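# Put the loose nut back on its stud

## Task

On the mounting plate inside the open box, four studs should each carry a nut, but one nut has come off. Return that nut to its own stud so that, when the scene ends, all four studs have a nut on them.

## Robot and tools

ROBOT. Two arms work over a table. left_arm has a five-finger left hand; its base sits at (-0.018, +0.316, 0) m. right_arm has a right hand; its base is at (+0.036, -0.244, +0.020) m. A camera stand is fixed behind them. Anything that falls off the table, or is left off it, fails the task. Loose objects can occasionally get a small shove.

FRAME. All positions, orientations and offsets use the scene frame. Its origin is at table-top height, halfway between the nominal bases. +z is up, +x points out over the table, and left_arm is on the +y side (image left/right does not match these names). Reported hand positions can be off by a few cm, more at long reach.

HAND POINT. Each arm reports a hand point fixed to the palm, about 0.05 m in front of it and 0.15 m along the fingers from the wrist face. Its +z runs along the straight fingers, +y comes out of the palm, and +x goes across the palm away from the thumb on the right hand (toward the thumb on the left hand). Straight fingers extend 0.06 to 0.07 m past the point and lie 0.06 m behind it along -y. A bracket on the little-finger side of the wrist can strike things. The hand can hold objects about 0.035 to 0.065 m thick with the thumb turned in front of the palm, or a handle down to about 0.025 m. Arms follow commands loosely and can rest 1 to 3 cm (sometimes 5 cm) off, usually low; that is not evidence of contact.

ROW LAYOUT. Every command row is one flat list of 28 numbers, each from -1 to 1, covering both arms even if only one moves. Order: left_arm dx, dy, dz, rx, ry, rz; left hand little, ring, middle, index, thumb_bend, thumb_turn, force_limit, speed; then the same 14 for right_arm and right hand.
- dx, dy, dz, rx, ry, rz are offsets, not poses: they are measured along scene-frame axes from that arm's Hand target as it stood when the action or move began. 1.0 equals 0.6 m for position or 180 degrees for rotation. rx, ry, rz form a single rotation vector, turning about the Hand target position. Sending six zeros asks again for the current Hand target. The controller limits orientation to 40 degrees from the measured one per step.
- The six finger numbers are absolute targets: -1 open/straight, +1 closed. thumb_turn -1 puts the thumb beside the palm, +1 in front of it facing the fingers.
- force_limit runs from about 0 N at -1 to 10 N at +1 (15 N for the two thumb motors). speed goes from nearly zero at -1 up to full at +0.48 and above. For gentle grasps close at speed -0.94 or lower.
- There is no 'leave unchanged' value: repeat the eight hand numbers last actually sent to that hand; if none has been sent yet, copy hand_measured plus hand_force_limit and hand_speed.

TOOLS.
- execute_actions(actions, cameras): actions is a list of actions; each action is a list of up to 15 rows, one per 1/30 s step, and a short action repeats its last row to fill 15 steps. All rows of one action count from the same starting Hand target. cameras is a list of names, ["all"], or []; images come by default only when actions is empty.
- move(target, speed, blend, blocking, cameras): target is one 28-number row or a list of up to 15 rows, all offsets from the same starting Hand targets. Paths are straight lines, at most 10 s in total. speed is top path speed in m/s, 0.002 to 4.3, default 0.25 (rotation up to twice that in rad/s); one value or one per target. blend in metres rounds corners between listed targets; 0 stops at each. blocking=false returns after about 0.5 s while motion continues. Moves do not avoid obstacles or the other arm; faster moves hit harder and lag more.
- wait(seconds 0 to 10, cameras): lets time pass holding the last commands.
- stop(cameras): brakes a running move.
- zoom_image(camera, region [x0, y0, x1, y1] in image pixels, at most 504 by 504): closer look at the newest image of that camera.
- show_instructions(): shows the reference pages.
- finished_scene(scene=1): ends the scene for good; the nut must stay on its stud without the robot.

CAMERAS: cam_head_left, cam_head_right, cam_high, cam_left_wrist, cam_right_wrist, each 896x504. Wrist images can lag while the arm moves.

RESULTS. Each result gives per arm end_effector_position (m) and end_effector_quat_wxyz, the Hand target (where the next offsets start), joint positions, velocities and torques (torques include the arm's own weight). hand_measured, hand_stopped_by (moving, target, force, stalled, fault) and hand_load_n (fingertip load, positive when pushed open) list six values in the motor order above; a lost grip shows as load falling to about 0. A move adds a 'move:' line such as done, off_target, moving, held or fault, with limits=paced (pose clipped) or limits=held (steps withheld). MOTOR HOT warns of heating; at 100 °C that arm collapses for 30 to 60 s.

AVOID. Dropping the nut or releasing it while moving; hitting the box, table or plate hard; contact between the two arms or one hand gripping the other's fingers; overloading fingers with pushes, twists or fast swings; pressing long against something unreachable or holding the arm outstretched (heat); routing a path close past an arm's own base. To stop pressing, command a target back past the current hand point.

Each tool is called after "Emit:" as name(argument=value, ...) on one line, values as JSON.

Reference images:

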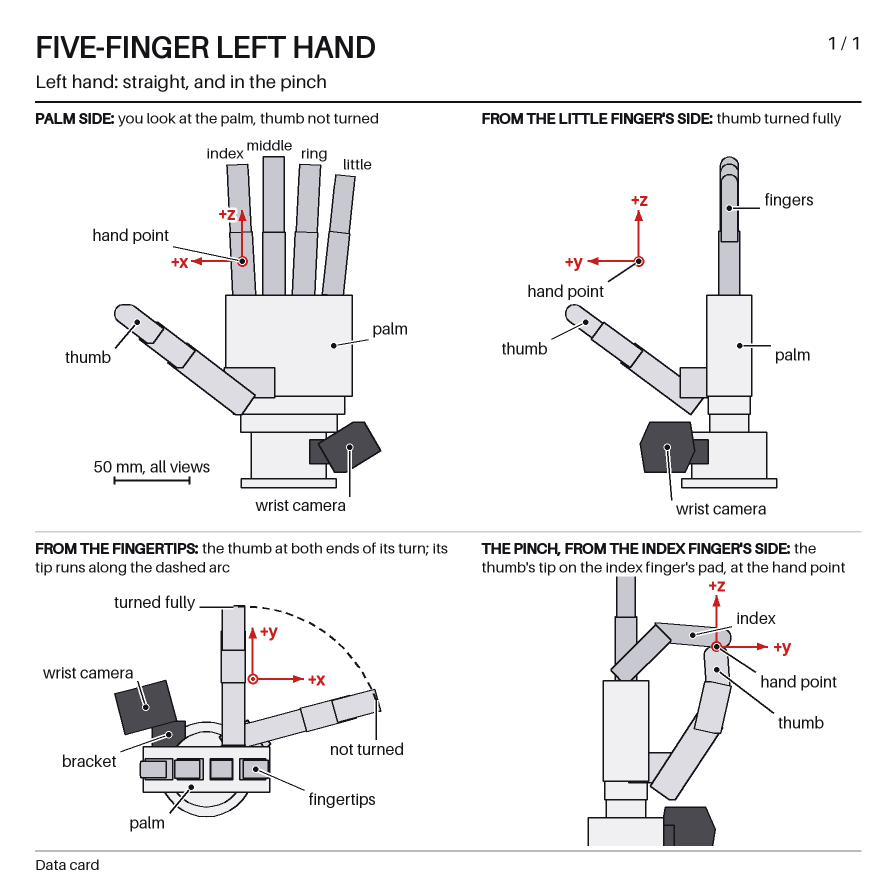

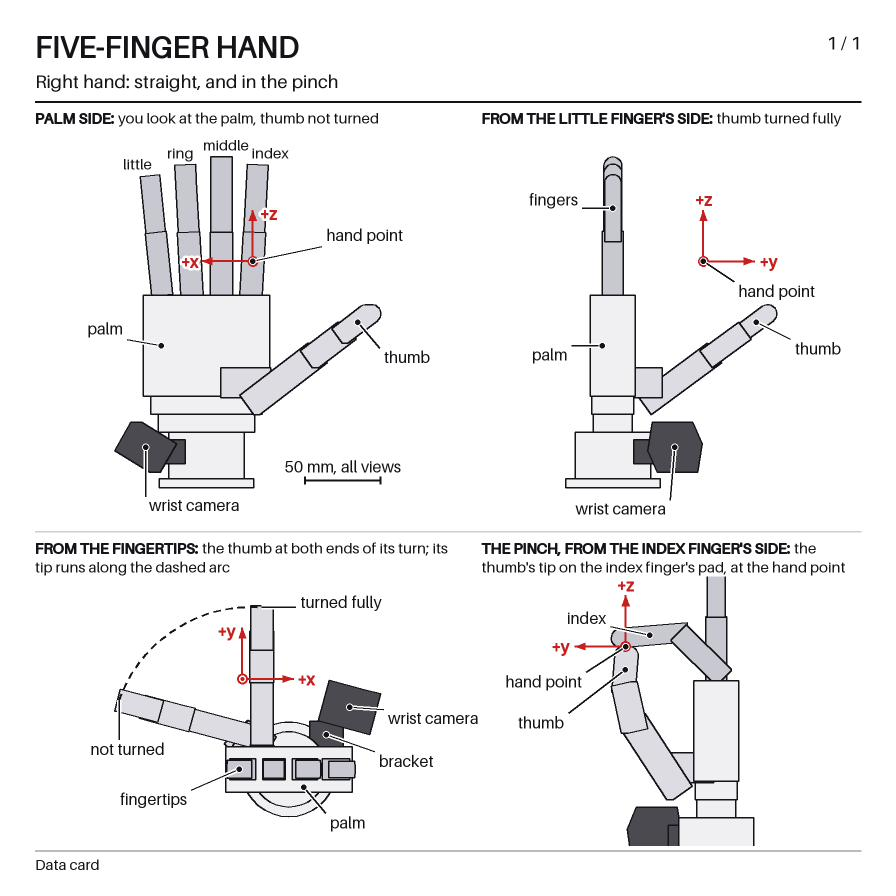

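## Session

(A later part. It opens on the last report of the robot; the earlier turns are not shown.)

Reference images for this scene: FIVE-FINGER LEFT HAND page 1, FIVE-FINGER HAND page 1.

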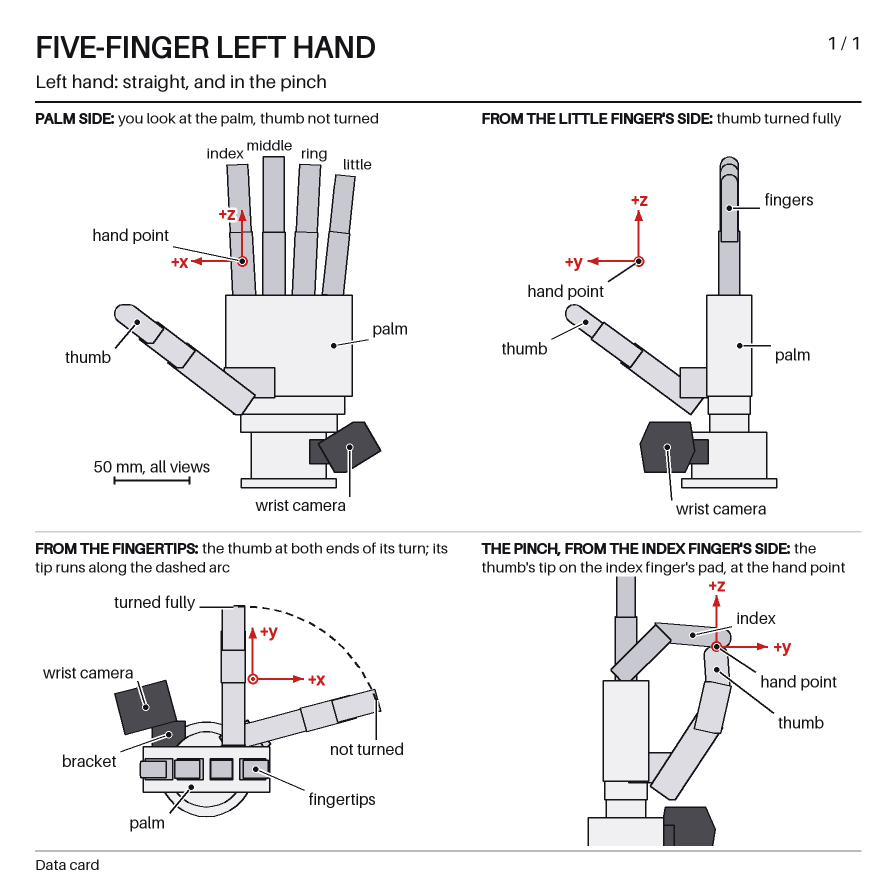

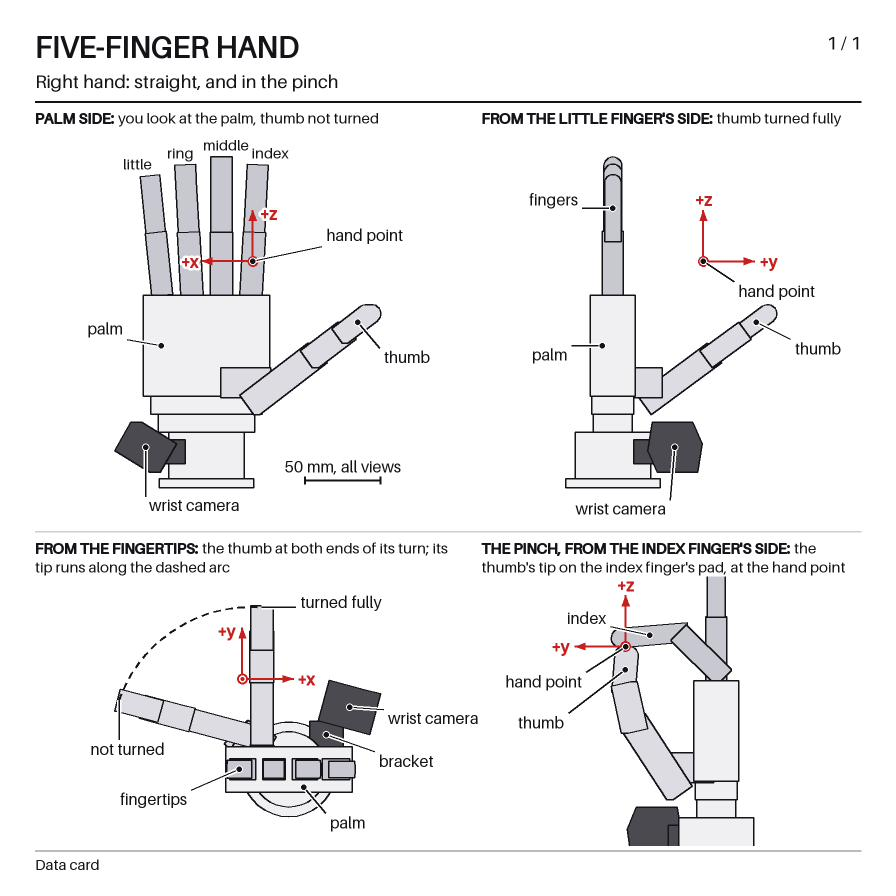

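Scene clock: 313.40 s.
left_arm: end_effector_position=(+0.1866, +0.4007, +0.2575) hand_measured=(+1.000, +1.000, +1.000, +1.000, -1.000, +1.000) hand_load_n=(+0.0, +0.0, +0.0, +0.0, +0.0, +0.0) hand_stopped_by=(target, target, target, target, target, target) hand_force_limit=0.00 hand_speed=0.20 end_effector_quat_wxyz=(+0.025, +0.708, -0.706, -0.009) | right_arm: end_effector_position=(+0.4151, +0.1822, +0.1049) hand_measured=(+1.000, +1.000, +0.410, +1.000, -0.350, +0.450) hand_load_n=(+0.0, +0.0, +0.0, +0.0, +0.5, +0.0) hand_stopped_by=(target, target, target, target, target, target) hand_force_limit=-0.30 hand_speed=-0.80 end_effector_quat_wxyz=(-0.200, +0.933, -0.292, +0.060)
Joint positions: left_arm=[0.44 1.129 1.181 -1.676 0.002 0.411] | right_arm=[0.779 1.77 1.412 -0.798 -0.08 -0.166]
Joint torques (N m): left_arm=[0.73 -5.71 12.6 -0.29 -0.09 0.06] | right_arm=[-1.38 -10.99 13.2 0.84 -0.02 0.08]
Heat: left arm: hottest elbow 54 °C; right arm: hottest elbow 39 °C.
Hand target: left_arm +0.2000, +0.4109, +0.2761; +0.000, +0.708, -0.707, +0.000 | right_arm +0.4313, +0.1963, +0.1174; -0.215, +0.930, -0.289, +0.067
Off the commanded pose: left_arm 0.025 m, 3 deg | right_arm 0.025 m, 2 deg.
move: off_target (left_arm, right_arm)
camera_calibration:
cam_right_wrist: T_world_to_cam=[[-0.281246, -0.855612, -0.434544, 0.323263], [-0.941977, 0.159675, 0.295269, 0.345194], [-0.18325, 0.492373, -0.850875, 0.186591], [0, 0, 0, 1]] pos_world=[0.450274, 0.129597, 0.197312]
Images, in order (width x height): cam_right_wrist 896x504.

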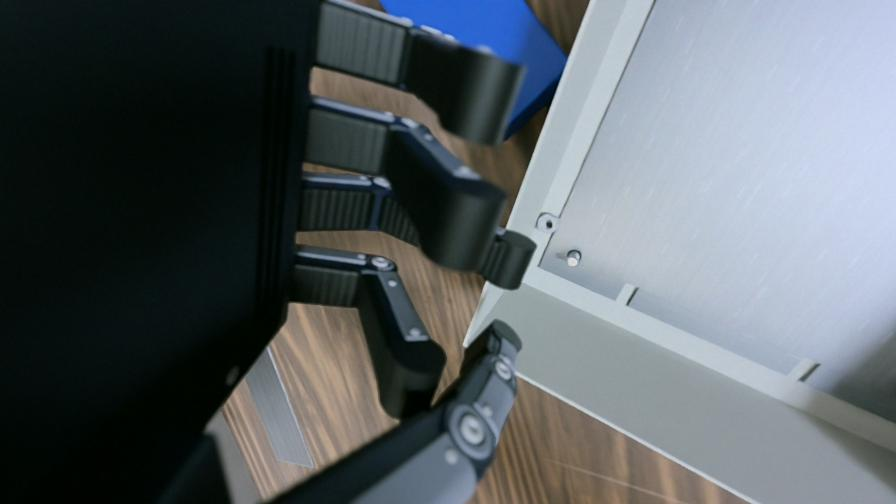

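Emit:
move(target=[[0,0,0,0,0,0,1,1,1,1,-1,1,0,0.2,0,0,0.08,0,0,0,1,1,0.41,1,-0.35,0.45,-0.3,-0.5],[0,0,0,0,0,0,1,1,1,1,-1,1,0,0.2,-0.1255,-0.1222,0.08,-0.0733,0.0503,0,1,1,-1,1,-0.35,0.45,-0.3,-0.3]], speed=[0.2, 0.2], blend=[0.02, 0], cameras=["cam_right_wrist"])

Emit:
zoom_image(camera="cam_right_wrist", region=[420, 100, 820, 400])

Scene clock: 322.70 s.
left_arm: end_effector_position=(+0.1866, +0.4007, +0.2575) hand_measured=(+1.000, +1.000, +1.000, +1.000, -1.000, +1.000) hand_load_n=(+0.0, +0.0, +0.0, +0.0, +0.0, +0.0) hand_stopped_by=(target, target, target, target, target, target) hand_force_limit=0.00 hand_speed=0.20 end_effector_quat_wxyz=(+0.025, +0.708, -0.706, -0.009) | right_arm: end_effector_position=(+0.3626, +0.1202, +0.1572) hand_measured=(+1.000, +1.000, -1.000, +1.000, -0.350, +0.450) hand_load_n=(+0.0, +0.5, +0.0, +0.0, +0.0, +0.0) hand_stopped_by=(target, target, target, target, target, target) hand_force_limit=-0.30 hand_speed=-0.30 end_effector_quat_wxyz=(-0.077, +0.950, -0.301, +0.025)
Joint positions: left_arm=[0.44 1.129 1.181 -1.676 0.002 0.411] | right_arm=[0.786 1.699 1.471 -1.184 -0.026 -0.166]
Joint torques (N m): left_arm=[0.91 -6.36 12.49 -0.57 -0.14 0.08] | right_arm=[-0.09 -12.63 8.25 0.47 0.03 0.13]
Heat: left arm: hottest elbow 54 °C; right arm: hottest elbow 40 °C.
Hand target: left_arm +0.2000, +0.4109, +0.2761; +0.000, +0.708, -0.707, +0.000 | right_arm +0.3560, +0.1230, +0.1653; -0.084, +0.951, -0.295, +0.026
Off the commanded pose: left_arm 0.025 m, 3 deg | right_arm 0.011 m, 1 deg.
move: off_target (left_arm, right_arm); target 2's new numbers were sent with right_arm's hand 0.011 m and 1 deg from that target
camera_calibration:
cam_right_wrist: T_world_to_cam=[[-0.334374, -0.921776, -0.196275, 0.268003], [-0.891138, 0.241464, 0.384146, 0.247913], [-0.306703, 0.303356, -0.902168, 0.327611], [0, 0, 0, 1]] pos_world=[0.411018, 0.0877932, 0.252927]
Images, in order (width x height): cam_right_wrist 896x504.

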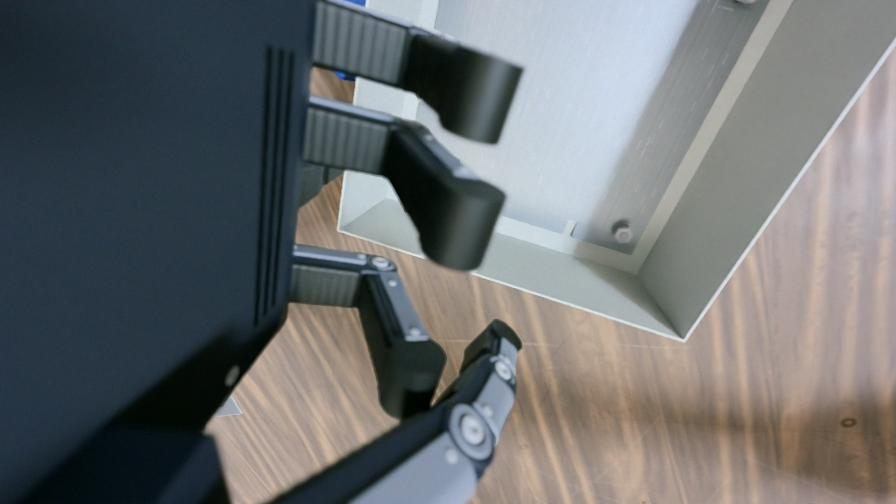

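Scaled by 1.260 from the camera's 896x504 image, which has a finer 1280x720 frame.

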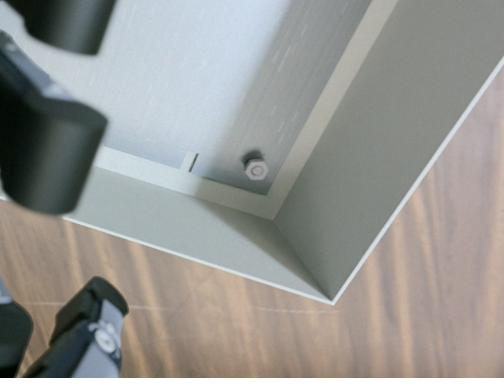

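Emit:
move(target=[0,0,0,0,0,0,1,1,1,1,-1,1,0,0.2,0.005,0.027,-0.03,0.0916,-0.0629,0,-0.4,-0.4,-0.4,-0.4,-1,1,-0.3,0], speed=0.15, cameras=["cam_right_wrist"])

Scene clock: 331.97 s.
left_arm: end_effector_position=(+0.1866, +0.4007, +0.2575) hand_measured=(+1.000, +1.000, +1.000, +1.000, -1.000, +1.000) hand_load_n=(+0.0, +0.0, +0.0, +0.0, +0.0, +0.0) hand_stopped_by=(target, target, target, target, target, target) hand_force_limit=0.00 hand_speed=0.20 end_effector_quat_wxyz=(+0.025, +0.708, -0.706, -0.009) | right_arm: end_effector_position=(+0.3605, +0.1337, +0.1382) hand_measured=(-0.400, -0.400, -0.400, -0.400, -1.000, +1.000) hand_load_n=(+0.0, +0.0, +0.0, +0.0, +0.0, +0.0) hand_stopped_by=(target, target, target, target, target, target) hand_force_limit=-0.30 hand_speed=0.00 end_effector_quat_wxyz=(-0.231, +0.926, -0.290, +0.074)
Joint positions: left_arm=[0.44 1.129 1.181 -1.676 0.002 0.411] | right_arm=[0.786 1.519 1.175 -0.742 -0.08 -0.155]
Joint torques (N m): left_arm=[0.15 -6.12 12.59 -0.51 -0.08 0.03] | right_arm=[-0.56 -10.7 8.44 1.68 -0.16 0.17]
Heat: left arm: hottest elbow 55 °C; right arm: hottest elbow 39 °C.
Hand target: left_arm +0.2000, +0.4109, +0.2761; +0.000, +0.708, -0.707, +0.000 | right_arm +0.3589, +0.1392, +0.1474; -0.248, +0.922, -0.286, +0.077
Off the commanded pose: left_arm 0.025 m, 3 deg | right_arm 0.011 m, 2 deg.
move: off_target (left_arm, right_arm)
camera_calibration:
cam_right_wrist: T_world_to_cam=[[-0.262539, -0.830851, -0.490673, 0.27861], [-0.954173, 0.147853, 0.26018, 0.302446], [-0.143623, 0.536494, -0.831593, 0.20599], [0, 0, 0, 1]] pos_world=[0.391316, 0.0762539, 0.229316]
Images, in order (width x height): cam_right_wrist 896x504.

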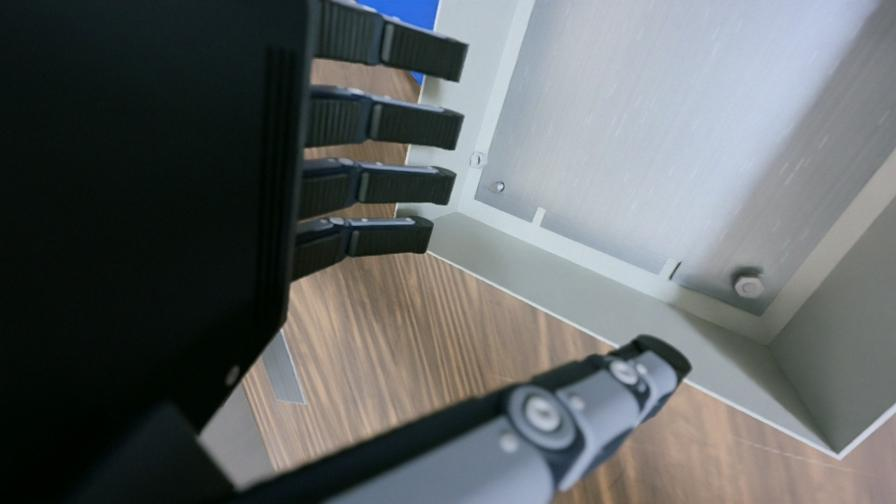

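Emit:
move(target=[0,0,0,0,0,0,1,1,1,1,-1,1,0,0.2,0.0,0.0,-0.07,0,0,0,-0.7,-0.7,-0.7,-0.7,-1,1,-0.3,0], speed=0.1, cameras=["cam_right_wrist"])

Emit:
zoom_image(camera="cam_right_wrist", region=[340, 60, 580, 260])

Scene clock: 334.43 s.
left_arm: end_effector_position=(+0.1866, +0.4007, +0.2575) hand_measured=(+1.000, +1.000, +1.000, +1.000, -1.000, +1.000) hand_load_n=(+0.0, +0.0, +0.0, +0.0, +0.0, +0.0) hand_stopped_by=(target, target, target, target, target, target) hand_force_limit=0.00 hand_speed=0.20 end_effector_quat_wxyz=(+0.025, +0.708, -0.706, -0.009) | right_arm: end_effector_position=(+0.3605, +0.1337, +0.1130) hand_measured=(-0.700, -0.700, -0.700, -0.700, -1.000, +1.000) hand_load_n=(+0.0, +0.0, -0.5, +0.0, +0.0, +0.0) hand_stopped_by=(target, target, target, target, target, target) hand_force_limit=-0.30 hand_speed=0.00 end_effector_quat_wxyz=(-0.245, +0.922, -0.288, +0.081)
Joint positions: left_arm=[0.44 1.129 1.181 -1.676 0.002 0.411] | right_arm=[0.786 1.525 1.103 -0.632 -0.08 -0.155]
Joint torques (N m): left_arm=[0.5 -6.07 12.53 -0.34 -0.16 0.06] | right_arm=[-0.56 -8.12 8.31 1.81 -0.13 0.17]
Heat: left arm: hottest elbow 55 °C; right arm: hottest elbow 39 °C.
Hand target: left_arm +0.2000, +0.4109, +0.2761; +0.000, +0.708, -0.707, +0.000 | right_arm +0.3589, +0.1392, +0.1053; -0.248, +0.922, -0.286, +0.077
Off the commanded pose: left_arm 0.025 m, 3 deg | right_arm 0.010 m, 1 deg.
move: off_target (left_arm)
camera_calibration:
cam_right_wrist: T_world_to_cam=[[-0.250714, -0.818907, -0.516269, 0.26332], [-0.960062, 0.141916, 0.241125, 0.314062], [-0.124192, 0.556104, -0.821782, 0.17432], [0, 0, 0, 1]] pos_world=[0.389186, 0.0741241, 0.203469]
Images, in order (width x height): cam_right_wrist 896x504.

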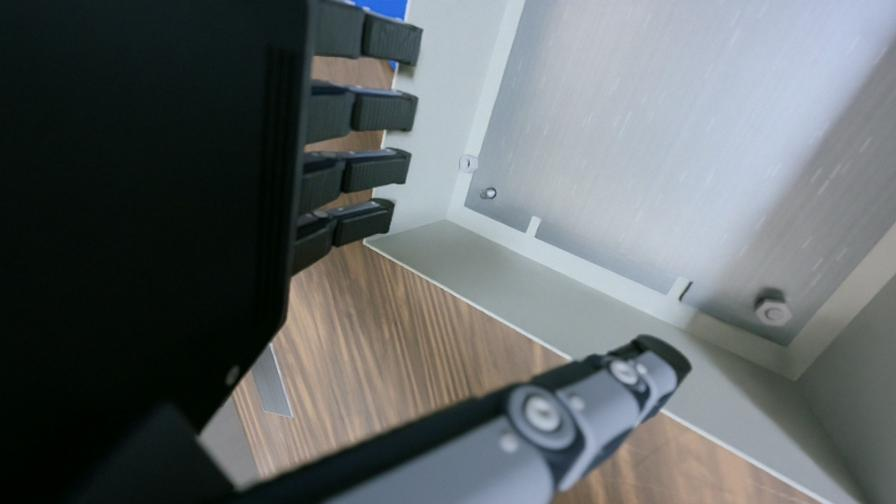

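Scaled by 2.100 from the camera's 896x504 image, which has a finer 1280x720 frame.

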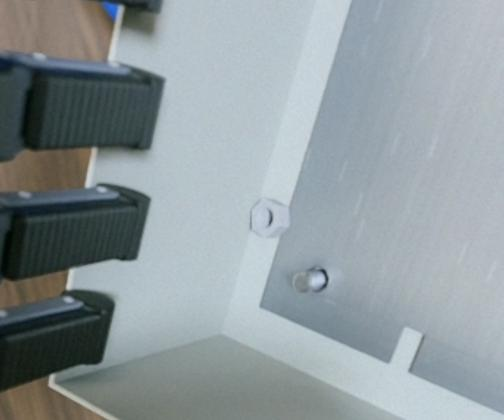

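Emit:
move(target=[0,0,0,0,0,0,1,1,1,1,-1,1,0,0.2,-0.001,-0.002,-0.0667,0,0,0,-0.7,-0.7,-0.7,-0.7,-1,1,-0.3,0], speed=0.08, cameras=["cam_right_wrist"])

Emit:
zoom_image(camera="cam_right_wrist", region=[340, 60, 580, 260])

Scene clock: 336.47 s.
left_arm: end_effector_position=(+0.1866, +0.4007, +0.2575) hand_measured=(+1.000, +1.000, +1.000, +1.000, -1.000, +1.000) hand_load_n=(+0.0, +0.0, +0.0, +0.0, +0.0, +0.0) hand_stopped_by=(target, target, target, target, target, target) hand_force_limit=0.00 hand_speed=0.20 end_effector_quat_wxyz=(+0.025, +0.708, -0.706, -0.009) | right_arm: end_effector_position=(+0.3600, +0.1332, +0.0714) hand_measured=(-0.700, -0.700, -0.700, -0.700, -1.000, +1.000) hand_load_n=(+0.0, +0.0, +0.0, +0.0, +0.0, +0.0) hand_stopped_by=(target, target, target, target, target, target) hand_force_limit=-0.30 hand_speed=0.00 end_effector_quat_wxyz=(-0.245, +0.922, -0.288, +0.081)
Joint positions: left_arm=[0.44 1.129 1.181 -1.676 0.002 0.411] | right_arm=[0.786 1.576 1.041 -0.52 -0.08 -0.155]
Joint torques (N m): left_arm=[0.09 -6.01 12.53 -0.35 -0.09 0.14] | right_arm=[-0.67 -8.47 8.02 1.73 -0.15 0.17]
Heat: left arm: hottest elbow 55 °C; right arm: hottest elbow 39 °C.
Hand target: left_arm +0.2000, +0.4109, +0.2761; +0.000, +0.708, -0.707, +0.000 | right_arm +0.3583, +0.1380, +0.0653; -0.248, +0.922, -0.286, +0.077
Off the commanded pose: left_arm 0.025 m, 3 deg | right_arm 0.008 m, 1 deg.
move: off_target (left_arm)
camera_calibration:
cam_right_wrist: T_world_to_cam=[[-0.251218, -0.819362, -0.515302, 0.241484], [-0.959839, 0.142185, 0.241854, 0.323539], [-0.124897, 0.555364, -0.822175, 0.140698], [0, 0, 0, 1]] pos_world=[0.388783, 0.0737214, 0.161867]
Images, in order (width x height): cam_right_wrist 896x504.

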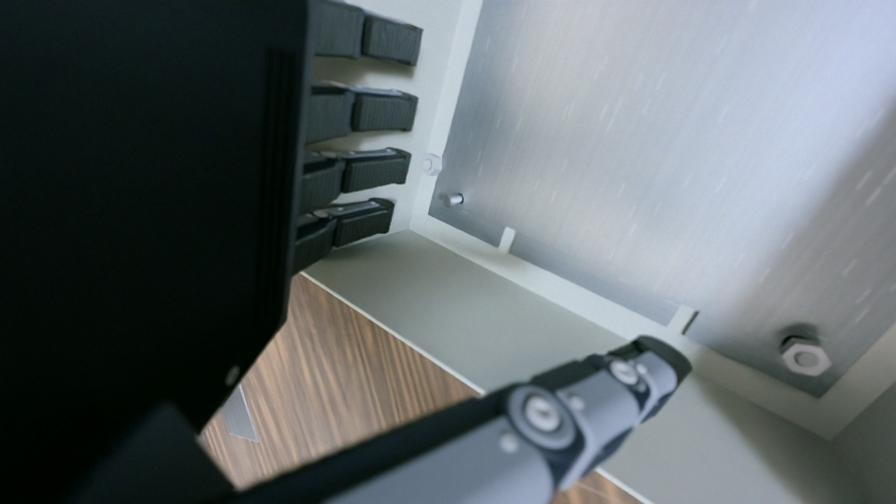

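Scaled by 2.100 from the camera's 896x504 image, which has a finer 1280x720 frame.

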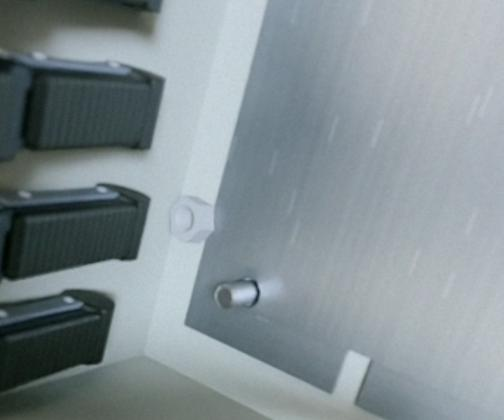

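Emit:
move(target=[0,0,0,0,0,0,1,1,1,1,-1,1,0,0.2,-0.0065,-0.0055,-0.025,0,0,0,-0.7,-0.7,-0.7,-0.7,-1,1,-0.3,0], speed=0.05, cameras=["cam_right_wrist"])

Emit:
zoom_image(camera="cam_right_wrist", region=[360, 110, 500, 230])

Scene clock: 338.43 s.
left_arm: end_effector_position=(+0.1866, +0.4007, +0.2575) hand_measured=(+1.000, +1.000, +1.000, +1.000, -1.000, +1.000) hand_load_n=(+0.0, +0.0, +0.0, +0.0, +0.0, +0.0) hand_stopped_by=(target, target, target, target, target, target) hand_force_limit=0.00 hand_speed=0.20 end_effector_quat_wxyz=(+0.025, +0.708, -0.706, -0.009) | right_arm: end_effector_position=(+0.3569, +0.1301, +0.0577) hand_measured=(-0.700, -0.700, -0.700, -0.700, -1.000, +1.000) hand_load_n=(+0.0, +0.0, +0.0, +0.0, -0.5, +0.0) hand_stopped_by=(target, target, target, target, target, target) hand_force_limit=-0.30 hand_speed=0.00 end_effector_quat_wxyz=(-0.246, +0.922, -0.288, +0.081)
Joint positions: left_arm=[0.44 1.129 1.181 -1.676 0.002 0.411] | right_arm=[0.786 1.585 1.009 -0.477 -0.08 -0.155]
Joint torques (N m): left_arm=[0.38 -5.25 12.46 -0.5 -0.08 0.1] | right_arm=[-0.56 -8.29 7.73 1.73 -0.13 0.17]
Heat: left arm: hottest elbow 55 °C; right arm: hottest elbow 39 °C.
Hand target: left_arm +0.2000, +0.4109, +0.2761; +0.000, +0.708, -0.707, +0.000 | right_arm +0.3544, +0.1347, +0.0503; -0.248, +0.922, -0.286, +0.077
Off the commanded pose: left_arm 0.025 m, 3 deg | right_arm 0.009 m, 1 deg.
move: off_target (left_arm)
camera_calibration:
cam_right_wrist: T_world_to_cam=[[-0.250406, -0.818627, -0.516863, 0.23082], [-0.960205, 0.141782, 0.240635, 0.324613], [-0.123708, 0.55655, -0.821552, 0.130097], [0, 0, 0, 1]] pos_world=[0.385588, 0.0705257, 0.14807]
Images, in order (width x height): cam_right_wrist 896x504.

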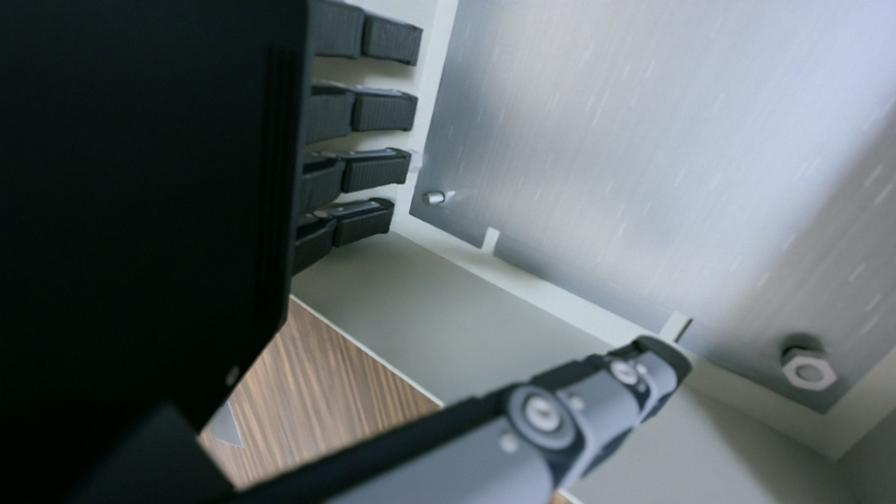

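Scaled by 3.600 from the camera's 896x504 image, which has a finer 1280x720 frame.

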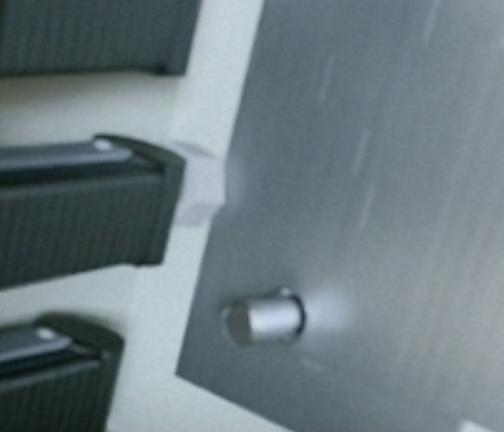

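Emit:
move(target=[0,0,0,0,0,0,1,1,1,1,-1,1,0,0.2,0.0015,0.002,-0.018,0,0,0,-0.7,-0.7,-0.7,-0.7,-1,1,-0.3,0], speed=0.03, cameras=["cam_right_wrist"])

Emit:
zoom_image(camera="cam_right_wrist", region=[360, 110, 500, 230])

Scene clock: 340.13 s.
left_arm: end_effector_position=(+0.1866, +0.4007, +0.2575) hand_measured=(+1.000, +1.000, +1.000, +1.000, -1.000, +1.000) hand_load_n=(+0.0, +0.0, +0.0, +0.0, +0.0, +0.0) hand_stopped_by=(target, target, target, target, target, target) hand_force_limit=0.00 hand_speed=0.20 end_effector_quat_wxyz=(+0.025, +0.708, -0.706, -0.009) | right_arm: end_effector_position=(+0.3592, +0.1324, +0.0494) hand_measured=(-0.700, -0.700, -0.700, -0.700, -1.000, +1.000) hand_load_n=(-0.5, +0.0, +0.5, +0.0, +0.0, +0.0) hand_stopped_by=(target, target, target, target, target, target) hand_force_limit=-0.30 hand_speed=0.00 end_effector_quat_wxyz=(-0.249, +0.921, -0.288, +0.083)
Joint positions: left_arm=[0.44 1.129 1.181 -1.676 0.002 0.411] | right_arm=[0.786 1.602 1.003 -0.446 -0.08 -0.155]
Joint torques (N m): left_arm=[0.5 -5.71 12.56 -0.43 -0.07 0.08] | right_arm=[-0.5 -8.12 7.5 1.69 -0.11 0.17]
Heat: left arm: hottest elbow 55 °C; right arm: hottest elbow 39 °C.
Hand target: left_arm +0.2000, +0.4109, +0.2761; +0.000, +0.708, -0.707, +0.000 | right_arm +0.3553, +0.1359, +0.0394; -0.247, +0.922, -0.286, +0.077
Off the commanded pose: left_arm 0.025 m, 3 deg | right_arm 0.011 m, 1 deg.
move: off_target (left_arm, right_arm)
camera_calibration:
cam_right_wrist: T_world_to_cam=[[-0.247843, -0.816009, -0.522209, 0.227988], [-0.961385, 0.140592, 0.236586, 0.329225], [-0.119638, 0.56068, -0.819344, 0.120236], [0, 0, 0, 1]] pos_world=[0.387402, 0.0723404, 0.139682]
Images, in order (width x height): cam_right_wrist 896x504.

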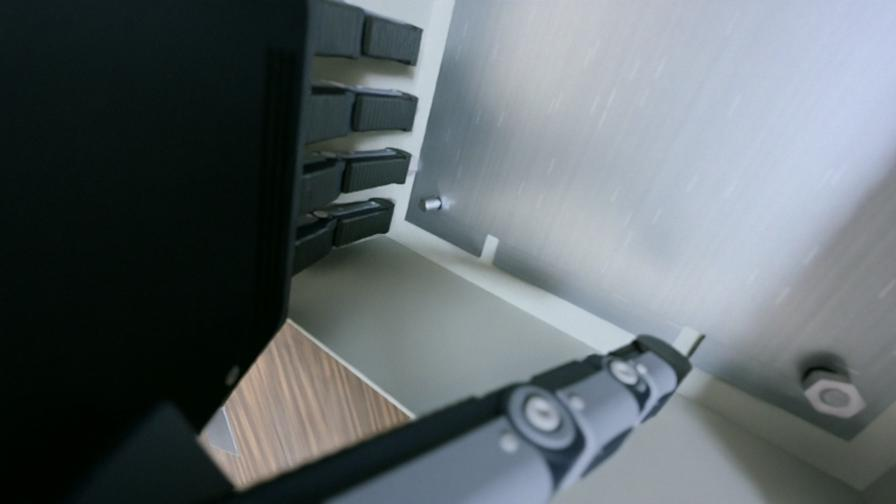

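Scaled by 3.600 from the camera's 896x504 image, which has a finer 1280x720 frame.

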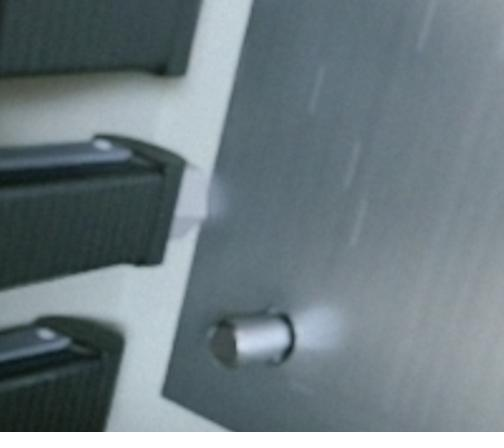

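Emit:
execute_actions(actions=[[[0,0,0,0,0,0,1,1,1,1,-1,1,0,0.2,-0.0015,-0.0018,-0.002,0,0,0,-0.7,-0.7,-0.7,-0.7,-1,1,-0.3,0],[0,0,0,0,0,0,1,1,1,1,-1,1,0,0.2,-0.0035,-0.004,-0.004,0,0,0,-0.7,-0.7,-0.7,-0.7,-1,1,-0.3,0]]], cameras=["cam_right_wrist"])

Emit:
zoom_image(camera="cam_right_wrist", region=[360, 110, 500, 230])

Scene clock: 341.27 s.
left_arm: end_effector_position=(+0.1866, +0.4007, +0.2575) hand_measured=(+1.000, +1.000, +1.000, +1.000, -1.000, +1.000) hand_load_n=(+0.0, +0.0, +0.0, +0.0, +0.0, +0.0) hand_stopped_by=(target, target, target, target, target, target) hand_force_limit=0.00 hand_speed=0.20 end_effector_quat_wxyz=(+0.025, +0.708, -0.706, -0.009) | right_arm: end_effector_position=(+0.3597, +0.1333, +0.0485) hand_measured=(-0.700, -0.700, -0.700, -0.700, -1.000, +1.000) hand_load_n=(+0.0, +0.0, +0.0, +0.0, +0.0, +0.0) hand_stopped_by=(target, target, target, target, target, target) hand_force_limit=-0.30 hand_speed=0.00 end_effector_quat_wxyz=(-0.253, +0.920, -0.287, +0.084)
Joint positions: left_arm=[0.44 1.129 1.181 -1.676 0.002 0.411] | right_arm=[0.786 1.602 0.997 -0.433 -0.081 -0.155]
Joint torques (N m): left_arm=[0.32 -6.18 12.68 -0.35 -0.06 0.07] | right_arm=[-0.56 -8.35 6.97 1.55 -0.11 0.17]
Heat: left arm: hottest elbow 55 °C; right arm: hottest elbow 39 °C.
Hand target: left_arm +0.2000, +0.4109, +0.2761; +0.000, +0.708, -0.707, +0.000 | right_arm +0.3532, +0.1335, +0.0371; -0.248, +0.922, -0.286, +0.077
Off the commanded pose: left_arm 0.025 m, 3 deg | right_arm 0.013 m, 1 deg.
Step readings (end_effector_position of left_arm | right_arm):
0: (+0.1866, +0.4007, +0.2575) | (+0.3592, +0.1324, +0.0494)
1: (+0.1866, +0.4007, +0.2575) | (+0.3592, +0.1324, +0.0494)
2: (+0.1866, +0.4007, +0.2575) | (+0.3592, +0.1324, +0.0494)
4: (+0.1866, +0.4007, +0.2575) | (+0.3594, +0.1326, +0.0490)
8: (+0.1866, +0.4007, +0.2575) | (+0.3595, +0.1331, +0.0487)
15: (+0.1866, +0.4007, +0.2575) | (+0.3594, +0.1330, +0.0483)
camera_calibration:
cam_right_wrist: T_world_to_cam=[[-0.244584, -0.81258, -0.529049, 0.227042], [-0.962666, 0.138232, 0.232734, 0.330794], [-0.115983, 0.566221, -0.816053, 0.116743], [0, 0, 0, 1]] pos_world=[0.387515, 0.0726607, 0.138397]
Images, in order (width x height): cam_right_wrist 896x504.

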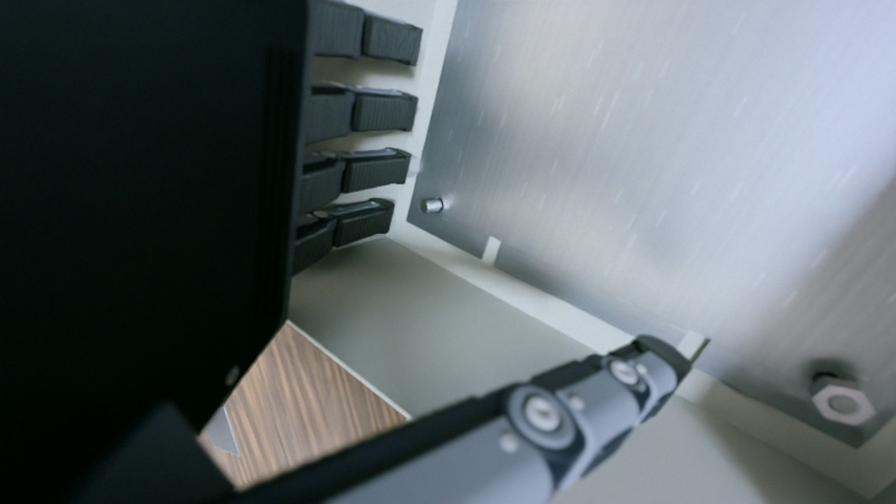

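Scaled by 3.600 from the camera's 896x504 image, which has a finer 1280x720 frame.

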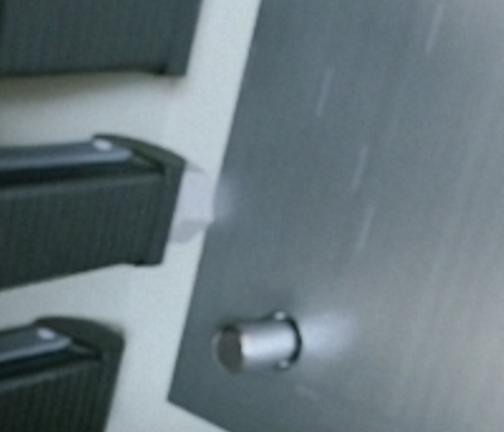

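Emit:
execute_actions(actions=[[[0,0,0,0,0,0,1,1,1,1,-1,1,0,0.2,-0.0025,-0.003,0,0,0,0,-0.7,-0.7,-0.7,-0.7,-1,1,-0.3,0],[0,0,0,0,0,0,1,1,1,1,-1,1,0,0.2,-0.005,-0.006,0,0,0,0,-0.7,-0.7,-0.7,-0.7,-1,1,-0.3,0]]], cameras=["cam_right_wrist"])

Emit:
zoom_image(camera="cam_right_wrist", region=[360, 110, 500, 230])

Scene clock: 342.27 s.
left_arm: end_effector_position=(+0.1866, +0.4007, +0.2575) hand_measured=(+1.000, +1.000, +1.000, +1.000, -1.000, +1.000) hand_load_n=(+0.0, +0.0, +0.0, +0.0, +0.0, +0.0) hand_stopped_by=(target, target, target, target, target, target) hand_force_limit=0.00 hand_speed=0.20 end_effector_quat_wxyz=(+0.025, +0.708, -0.706, -0.009) | right_arm: end_effector_position=(+0.3586, +0.1335, +0.0475) hand_measured=(-0.700, -0.700, -0.700, -0.700, -1.000, +1.000) hand_load_n=(+0.0, +0.0, +0.0, +0.0, +0.0, +0.0) hand_stopped_by=(target, target, target, target, target, target) hand_force_limit=-0.30 hand_speed=0.00 end_effector_quat_wxyz=(-0.255, +0.920, -0.286, +0.083)
Joint positions: left_arm=[0.44 1.129 1.181 -1.676 0.002 0.411] | right_arm=[0.786 1.601 0.993 -0.426 -0.086 -0.155]
Joint torques (N m): left_arm=[0.5 -6.36 12.51 -0.43 -0.12 0.07] | right_arm=[-0.62 -9.05 6.28 1.4 -0.12 0.16]
Heat: left arm: hottest elbow 55 °C; right arm: hottest elbow 39 °C.
Hand target: left_arm +0.2000, +0.4109, +0.2761; +0.000, +0.708, -0.707, +0.000 | right_arm +0.3503, +0.1299, +0.0371; -0.248, +0.922, -0.286, +0.077
Off the commanded pose: left_arm 0.025 m, 3 deg | right_arm 0.014 m, 1 deg.
Step readings (end_effector_position of left_arm | right_arm):
0: (+0.1866, +0.4007, +0.2575) | (+0.3597, +0.1333, +0.0485)
1: (+0.1866, +0.4007, +0.2575) | (+0.3597, +0.1333, +0.0485)
2: (+0.1866, +0.4007, +0.2575) | (+0.3597, +0.1333, +0.0485)
4: (+0.1866, +0.4007, +0.2575) | (+0.3593, +0.1329, +0.0478)
8: (+0.1866, +0.4007, +0.2575) | (+0.3586, +0.1334, +0.0475)
15: (+0.1866, +0.4007, +0.2575) | (+0.3586, +0.1335, +0.0475)
camera_calibration:
cam_right_wrist: T_world_to_cam=[[-0.243434, -0.810919, -0.532119, 0.225864], [-0.962652, 0.134977, 0.234697, 0.330303], [-0.118496, 0.569379, -0.81349, 0.116092], [0, 0, 0, 1]] pos_world=[0.386706, 0.0724739, 0.137105]
Images, in order (width x height): cam_right_wrist 896x504.

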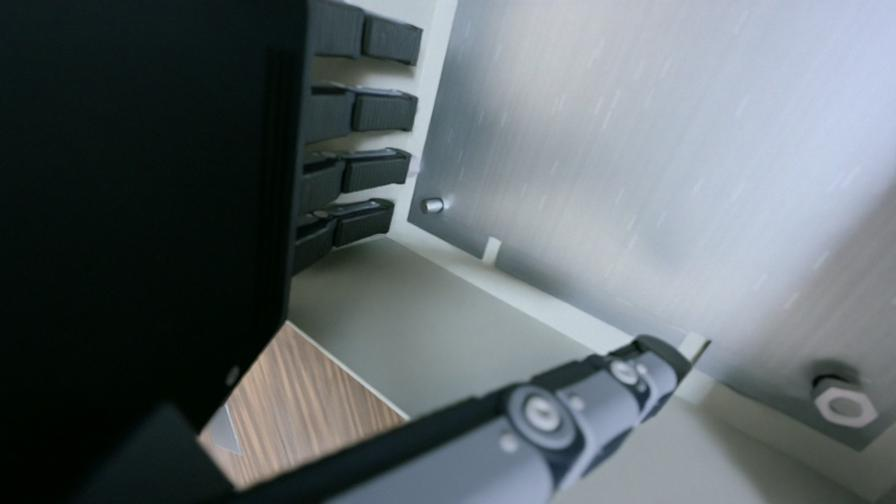

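Scaled by 3.600 from the camera's 896x504 image, which has a finer 1280x720 frame.

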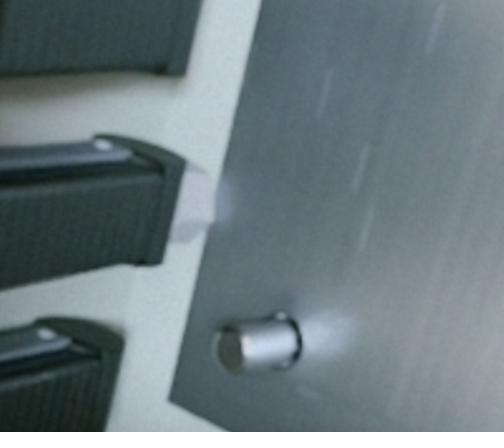

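Emit:
execute_actions(actions=[[[0,0,0,0,0,0,1,1,1,1,-1,1,0,0.2,-0.004,-0.005,0,0,0,0,-0.7,-0.7,-0.7,-0.7,-1,1,-0.3,0],[0,0,0,0,0,0,1,1,1,1,-1,1,0,0.2,-0.0085,-0.01,0,0,0,0,-0.7,-0.7,-0.7,-0.7,-1,1,-0.3,0]]], cameras=["cam_right_wrist"])

Emit:
zoom_image(camera="cam_right_wrist", region=[360, 110, 500, 230])

Scene clock: 343.83 s.
left_arm: end_effector_position=(+0.1866, +0.4007, +0.2575) hand_measured=(+1.000, +1.000, +1.000, +1.000, -1.000, +1.000) hand_load_n=(+0.0, +0.0, +0.0, +0.0, +0.0, -0.5) hand_stopped_by=(target, target, target, target, target, target) hand_force_limit=0.00 hand_speed=0.20 end_effector_quat_wxyz=(+0.025, +0.708, -0.706, -0.009) | right_arm: end_effector_position=(+0.3552, +0.1309, +0.0475) hand_measured=(-0.700, -0.700, -0.700, -0.700, -1.000, +1.000) hand_load_n=(-0.5, +0.0, +2.5, +0.0, +0.0, +0.0) hand_stopped_by=(target, target, target, target, target, target) hand_force_limit=-0.30 hand_speed=0.00 end_effector_quat_wxyz=(-0.259, +0.919, -0.285, +0.083)
Joint positions: left_arm=[0.44 1.129 1.181 -1.676 0.002 0.411] | right_arm=[0.786 1.588 0.974 -0.413 -0.089 -0.155]
Joint torques (N m): left_arm=[1.03 -5.83 12.57 -0.49 -0.07 0.05] | right_arm=[-0.73 -9.17 5.98 1.07 -0.12 0.15]
Heat: left arm: hottest elbow 55 °C; right arm: hottest elbow 39 °C.
Hand target: left_arm +0.2000, +0.4109, +0.2761; +0.000, +0.708, -0.707, +0.000 | right_arm +0.3451, +0.1239, +0.0371; -0.248, +0.922, -0.286, +0.077
Off the commanded pose: left_arm 0.025 m, 3 deg | right_arm 0.016 m, 1 deg.
Step readings (end_effector_position of left_arm | right_arm):
0: (+0.1866, +0.4007, +0.2575) | (+0.3586, +0.1335, +0.0475)
1: (+0.1866, +0.4007, +0.2575) | (+0.3586, +0.1335, +0.0476)
2: (+0.1866, +0.4007, +0.2575) | (+0.3587, +0.1335, +0.0475)
4: (+0.1866, +0.4007, +0.2575) | (+0.3580, +0.1329, +0.0472)
8: (+0.1866, +0.4007, +0.2575) | (+0.3563, +0.1319, +0.0474)
15: (+0.1866, +0.4007, +0.2575) | (+0.3553, +0.1310, +0.0476)
camera_calibration:
cam_right_wrist: T_world_to_cam=[[-0.240087, -0.807248, -0.539175, 0.221667], [-0.963766, 0.131702, 0.231969, 0.328272], [-0.116246, 0.575331, -0.809618, 0.115429], [0, 0, 0, 1]] pos_world=[0.383014, 0.0692964, 0.136822]
Images, in order (width x height): cam_right_wrist 896x504.

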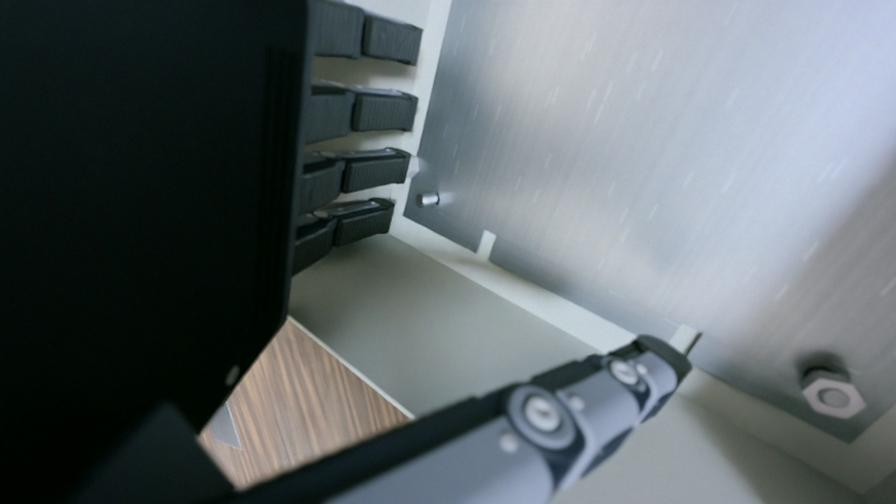

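Scaled by 3.600 from the camera's 896x504 image, which has a finer 1280x720 frame.

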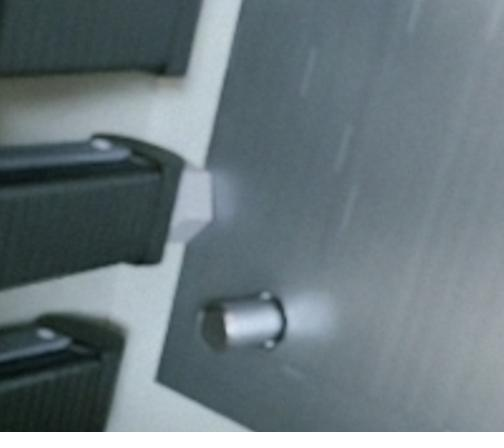

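Emit:
execute_actions(actions=[[[0,0,0,0,0,0,1,1,1,1,-1,1,0,0.2,-0.004,-0.005,0,0,0,0,-0.7,-0.7,-0.7,-0.7,-1,1,-0.3,0],[0,0,0,0,0,0,1,1,1,1,-1,1,0,0.2,-0.0085,-0.01,0,0,0,0,-0.7,-0.7,-0.7,-0.7,-1,1,-0.3,0]]], cameras=["cam_right_wrist"])

Emit:
zoom_image(camera="cam_right_wrist", region=[360, 110, 500, 230])

Scene clock: 344.90 s.
left_arm: end_effector_position=(+0.1866, +0.4007, +0.2575) hand_measured=(+1.000, +1.000, +1.000, +1.000, -1.000, +1.000) hand_load_n=(+0.0, +0.0, +0.0, +0.5, +0.0, +0.0) hand_stopped_by=(target, target, target, target, target, target) hand_force_limit=0.00 hand_speed=0.20 end_effector_quat_wxyz=(+0.025, +0.708, -0.706, -0.009) | right_arm: end_effector_position=(+0.3491, +0.1256, +0.0478) hand_measured=(-0.700, -0.700, -0.700, -0.700, -1.000, +1.000) hand_load_n=(+0.0, +0.0, +1.5, +0.0, +0.0, +0.0) hand_stopped_by=(target, target, target, target, target, target) hand_force_limit=-0.30 hand_speed=0.00 end_effector_quat_wxyz=(-0.260, +0.919, -0.285, +0.082)
Joint positions: left_arm=[0.44 1.129 1.181 -1.676 0.002 0.411] | right_arm=[0.786 1.569 0.95 -0.408 -0.092 -0.155]
Joint torques (N m): left_arm=[1.44 -5.48 12.71 -0.4 -0.12 0.05] | right_arm=[-0.85 -8.76 6.05 1.1 -0.1 0.14]
Heat: left arm: hottest elbow 55 °C; right arm: hottest elbow 39 °C.
Hand target: left_arm +0.2000, +0.4109, +0.2761; +0.000, +0.708, -0.707, +0.000 | right_arm +0.3401, +0.1179, +0.0371; -0.248, +0.922, -0.286, +0.077
Off the commanded pose: left_arm 0.025 m, 3 deg | right_arm 0.016 m, 2 deg.
Step readings (end_effector_position of left_arm | right_arm):
0: (+0.1866, +0.4007, +0.2575) | (+0.3552, +0.1309, +0.0475)
1: (+0.1866, +0.4007, +0.2575) | (+0.3552, +0.1309, +0.0475)
2: (+0.1866, +0.4007, +0.2575) | (+0.3554, +0.1311, +0.0476)
4: (+0.1866, +0.4007, +0.2575) | (+0.3544, +0.1301, +0.0476)
8: (+0.1866, +0.4007, +0.2575) | (+0.3501, +0.1266, +0.0479)
15: (+0.1866, +0.4007, +0.2575) | (+0.3491, +0.1256, +0.0478)
camera_calibration:
cam_right_wrist: T_world_to_cam=[[-0.239548, -0.806293, -0.54084, 0.215859], [-0.963655, 0.129603, 0.233605, 0.323242], [-0.118259, 0.577143, -0.808035, 0.118425], [0, 0, 0, 1]] pos_world=[0.377207, 0.0638041, 0.136926]
Images, in order (width x height): cam_right_wrist 896x504.

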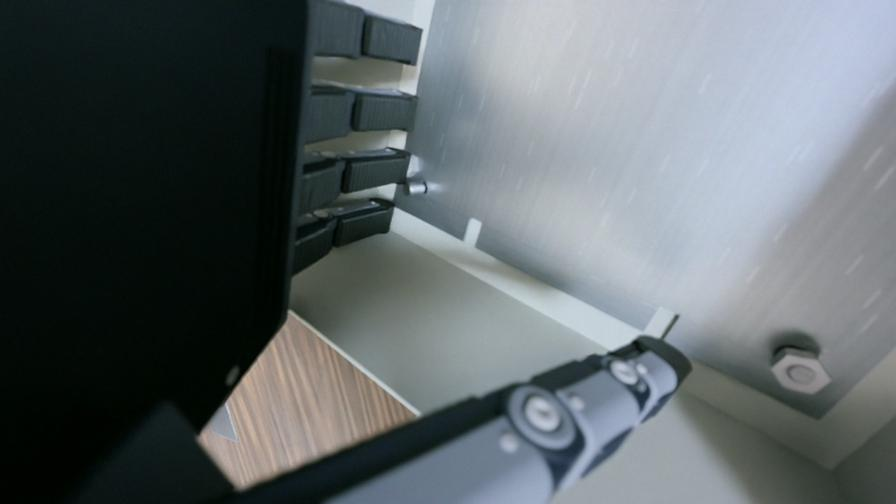

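Scaled by 3.600 from the camera's 896x504 image, which has a finer 1280x720 frame.

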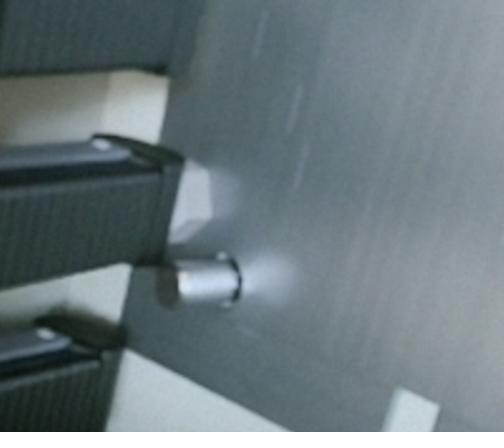

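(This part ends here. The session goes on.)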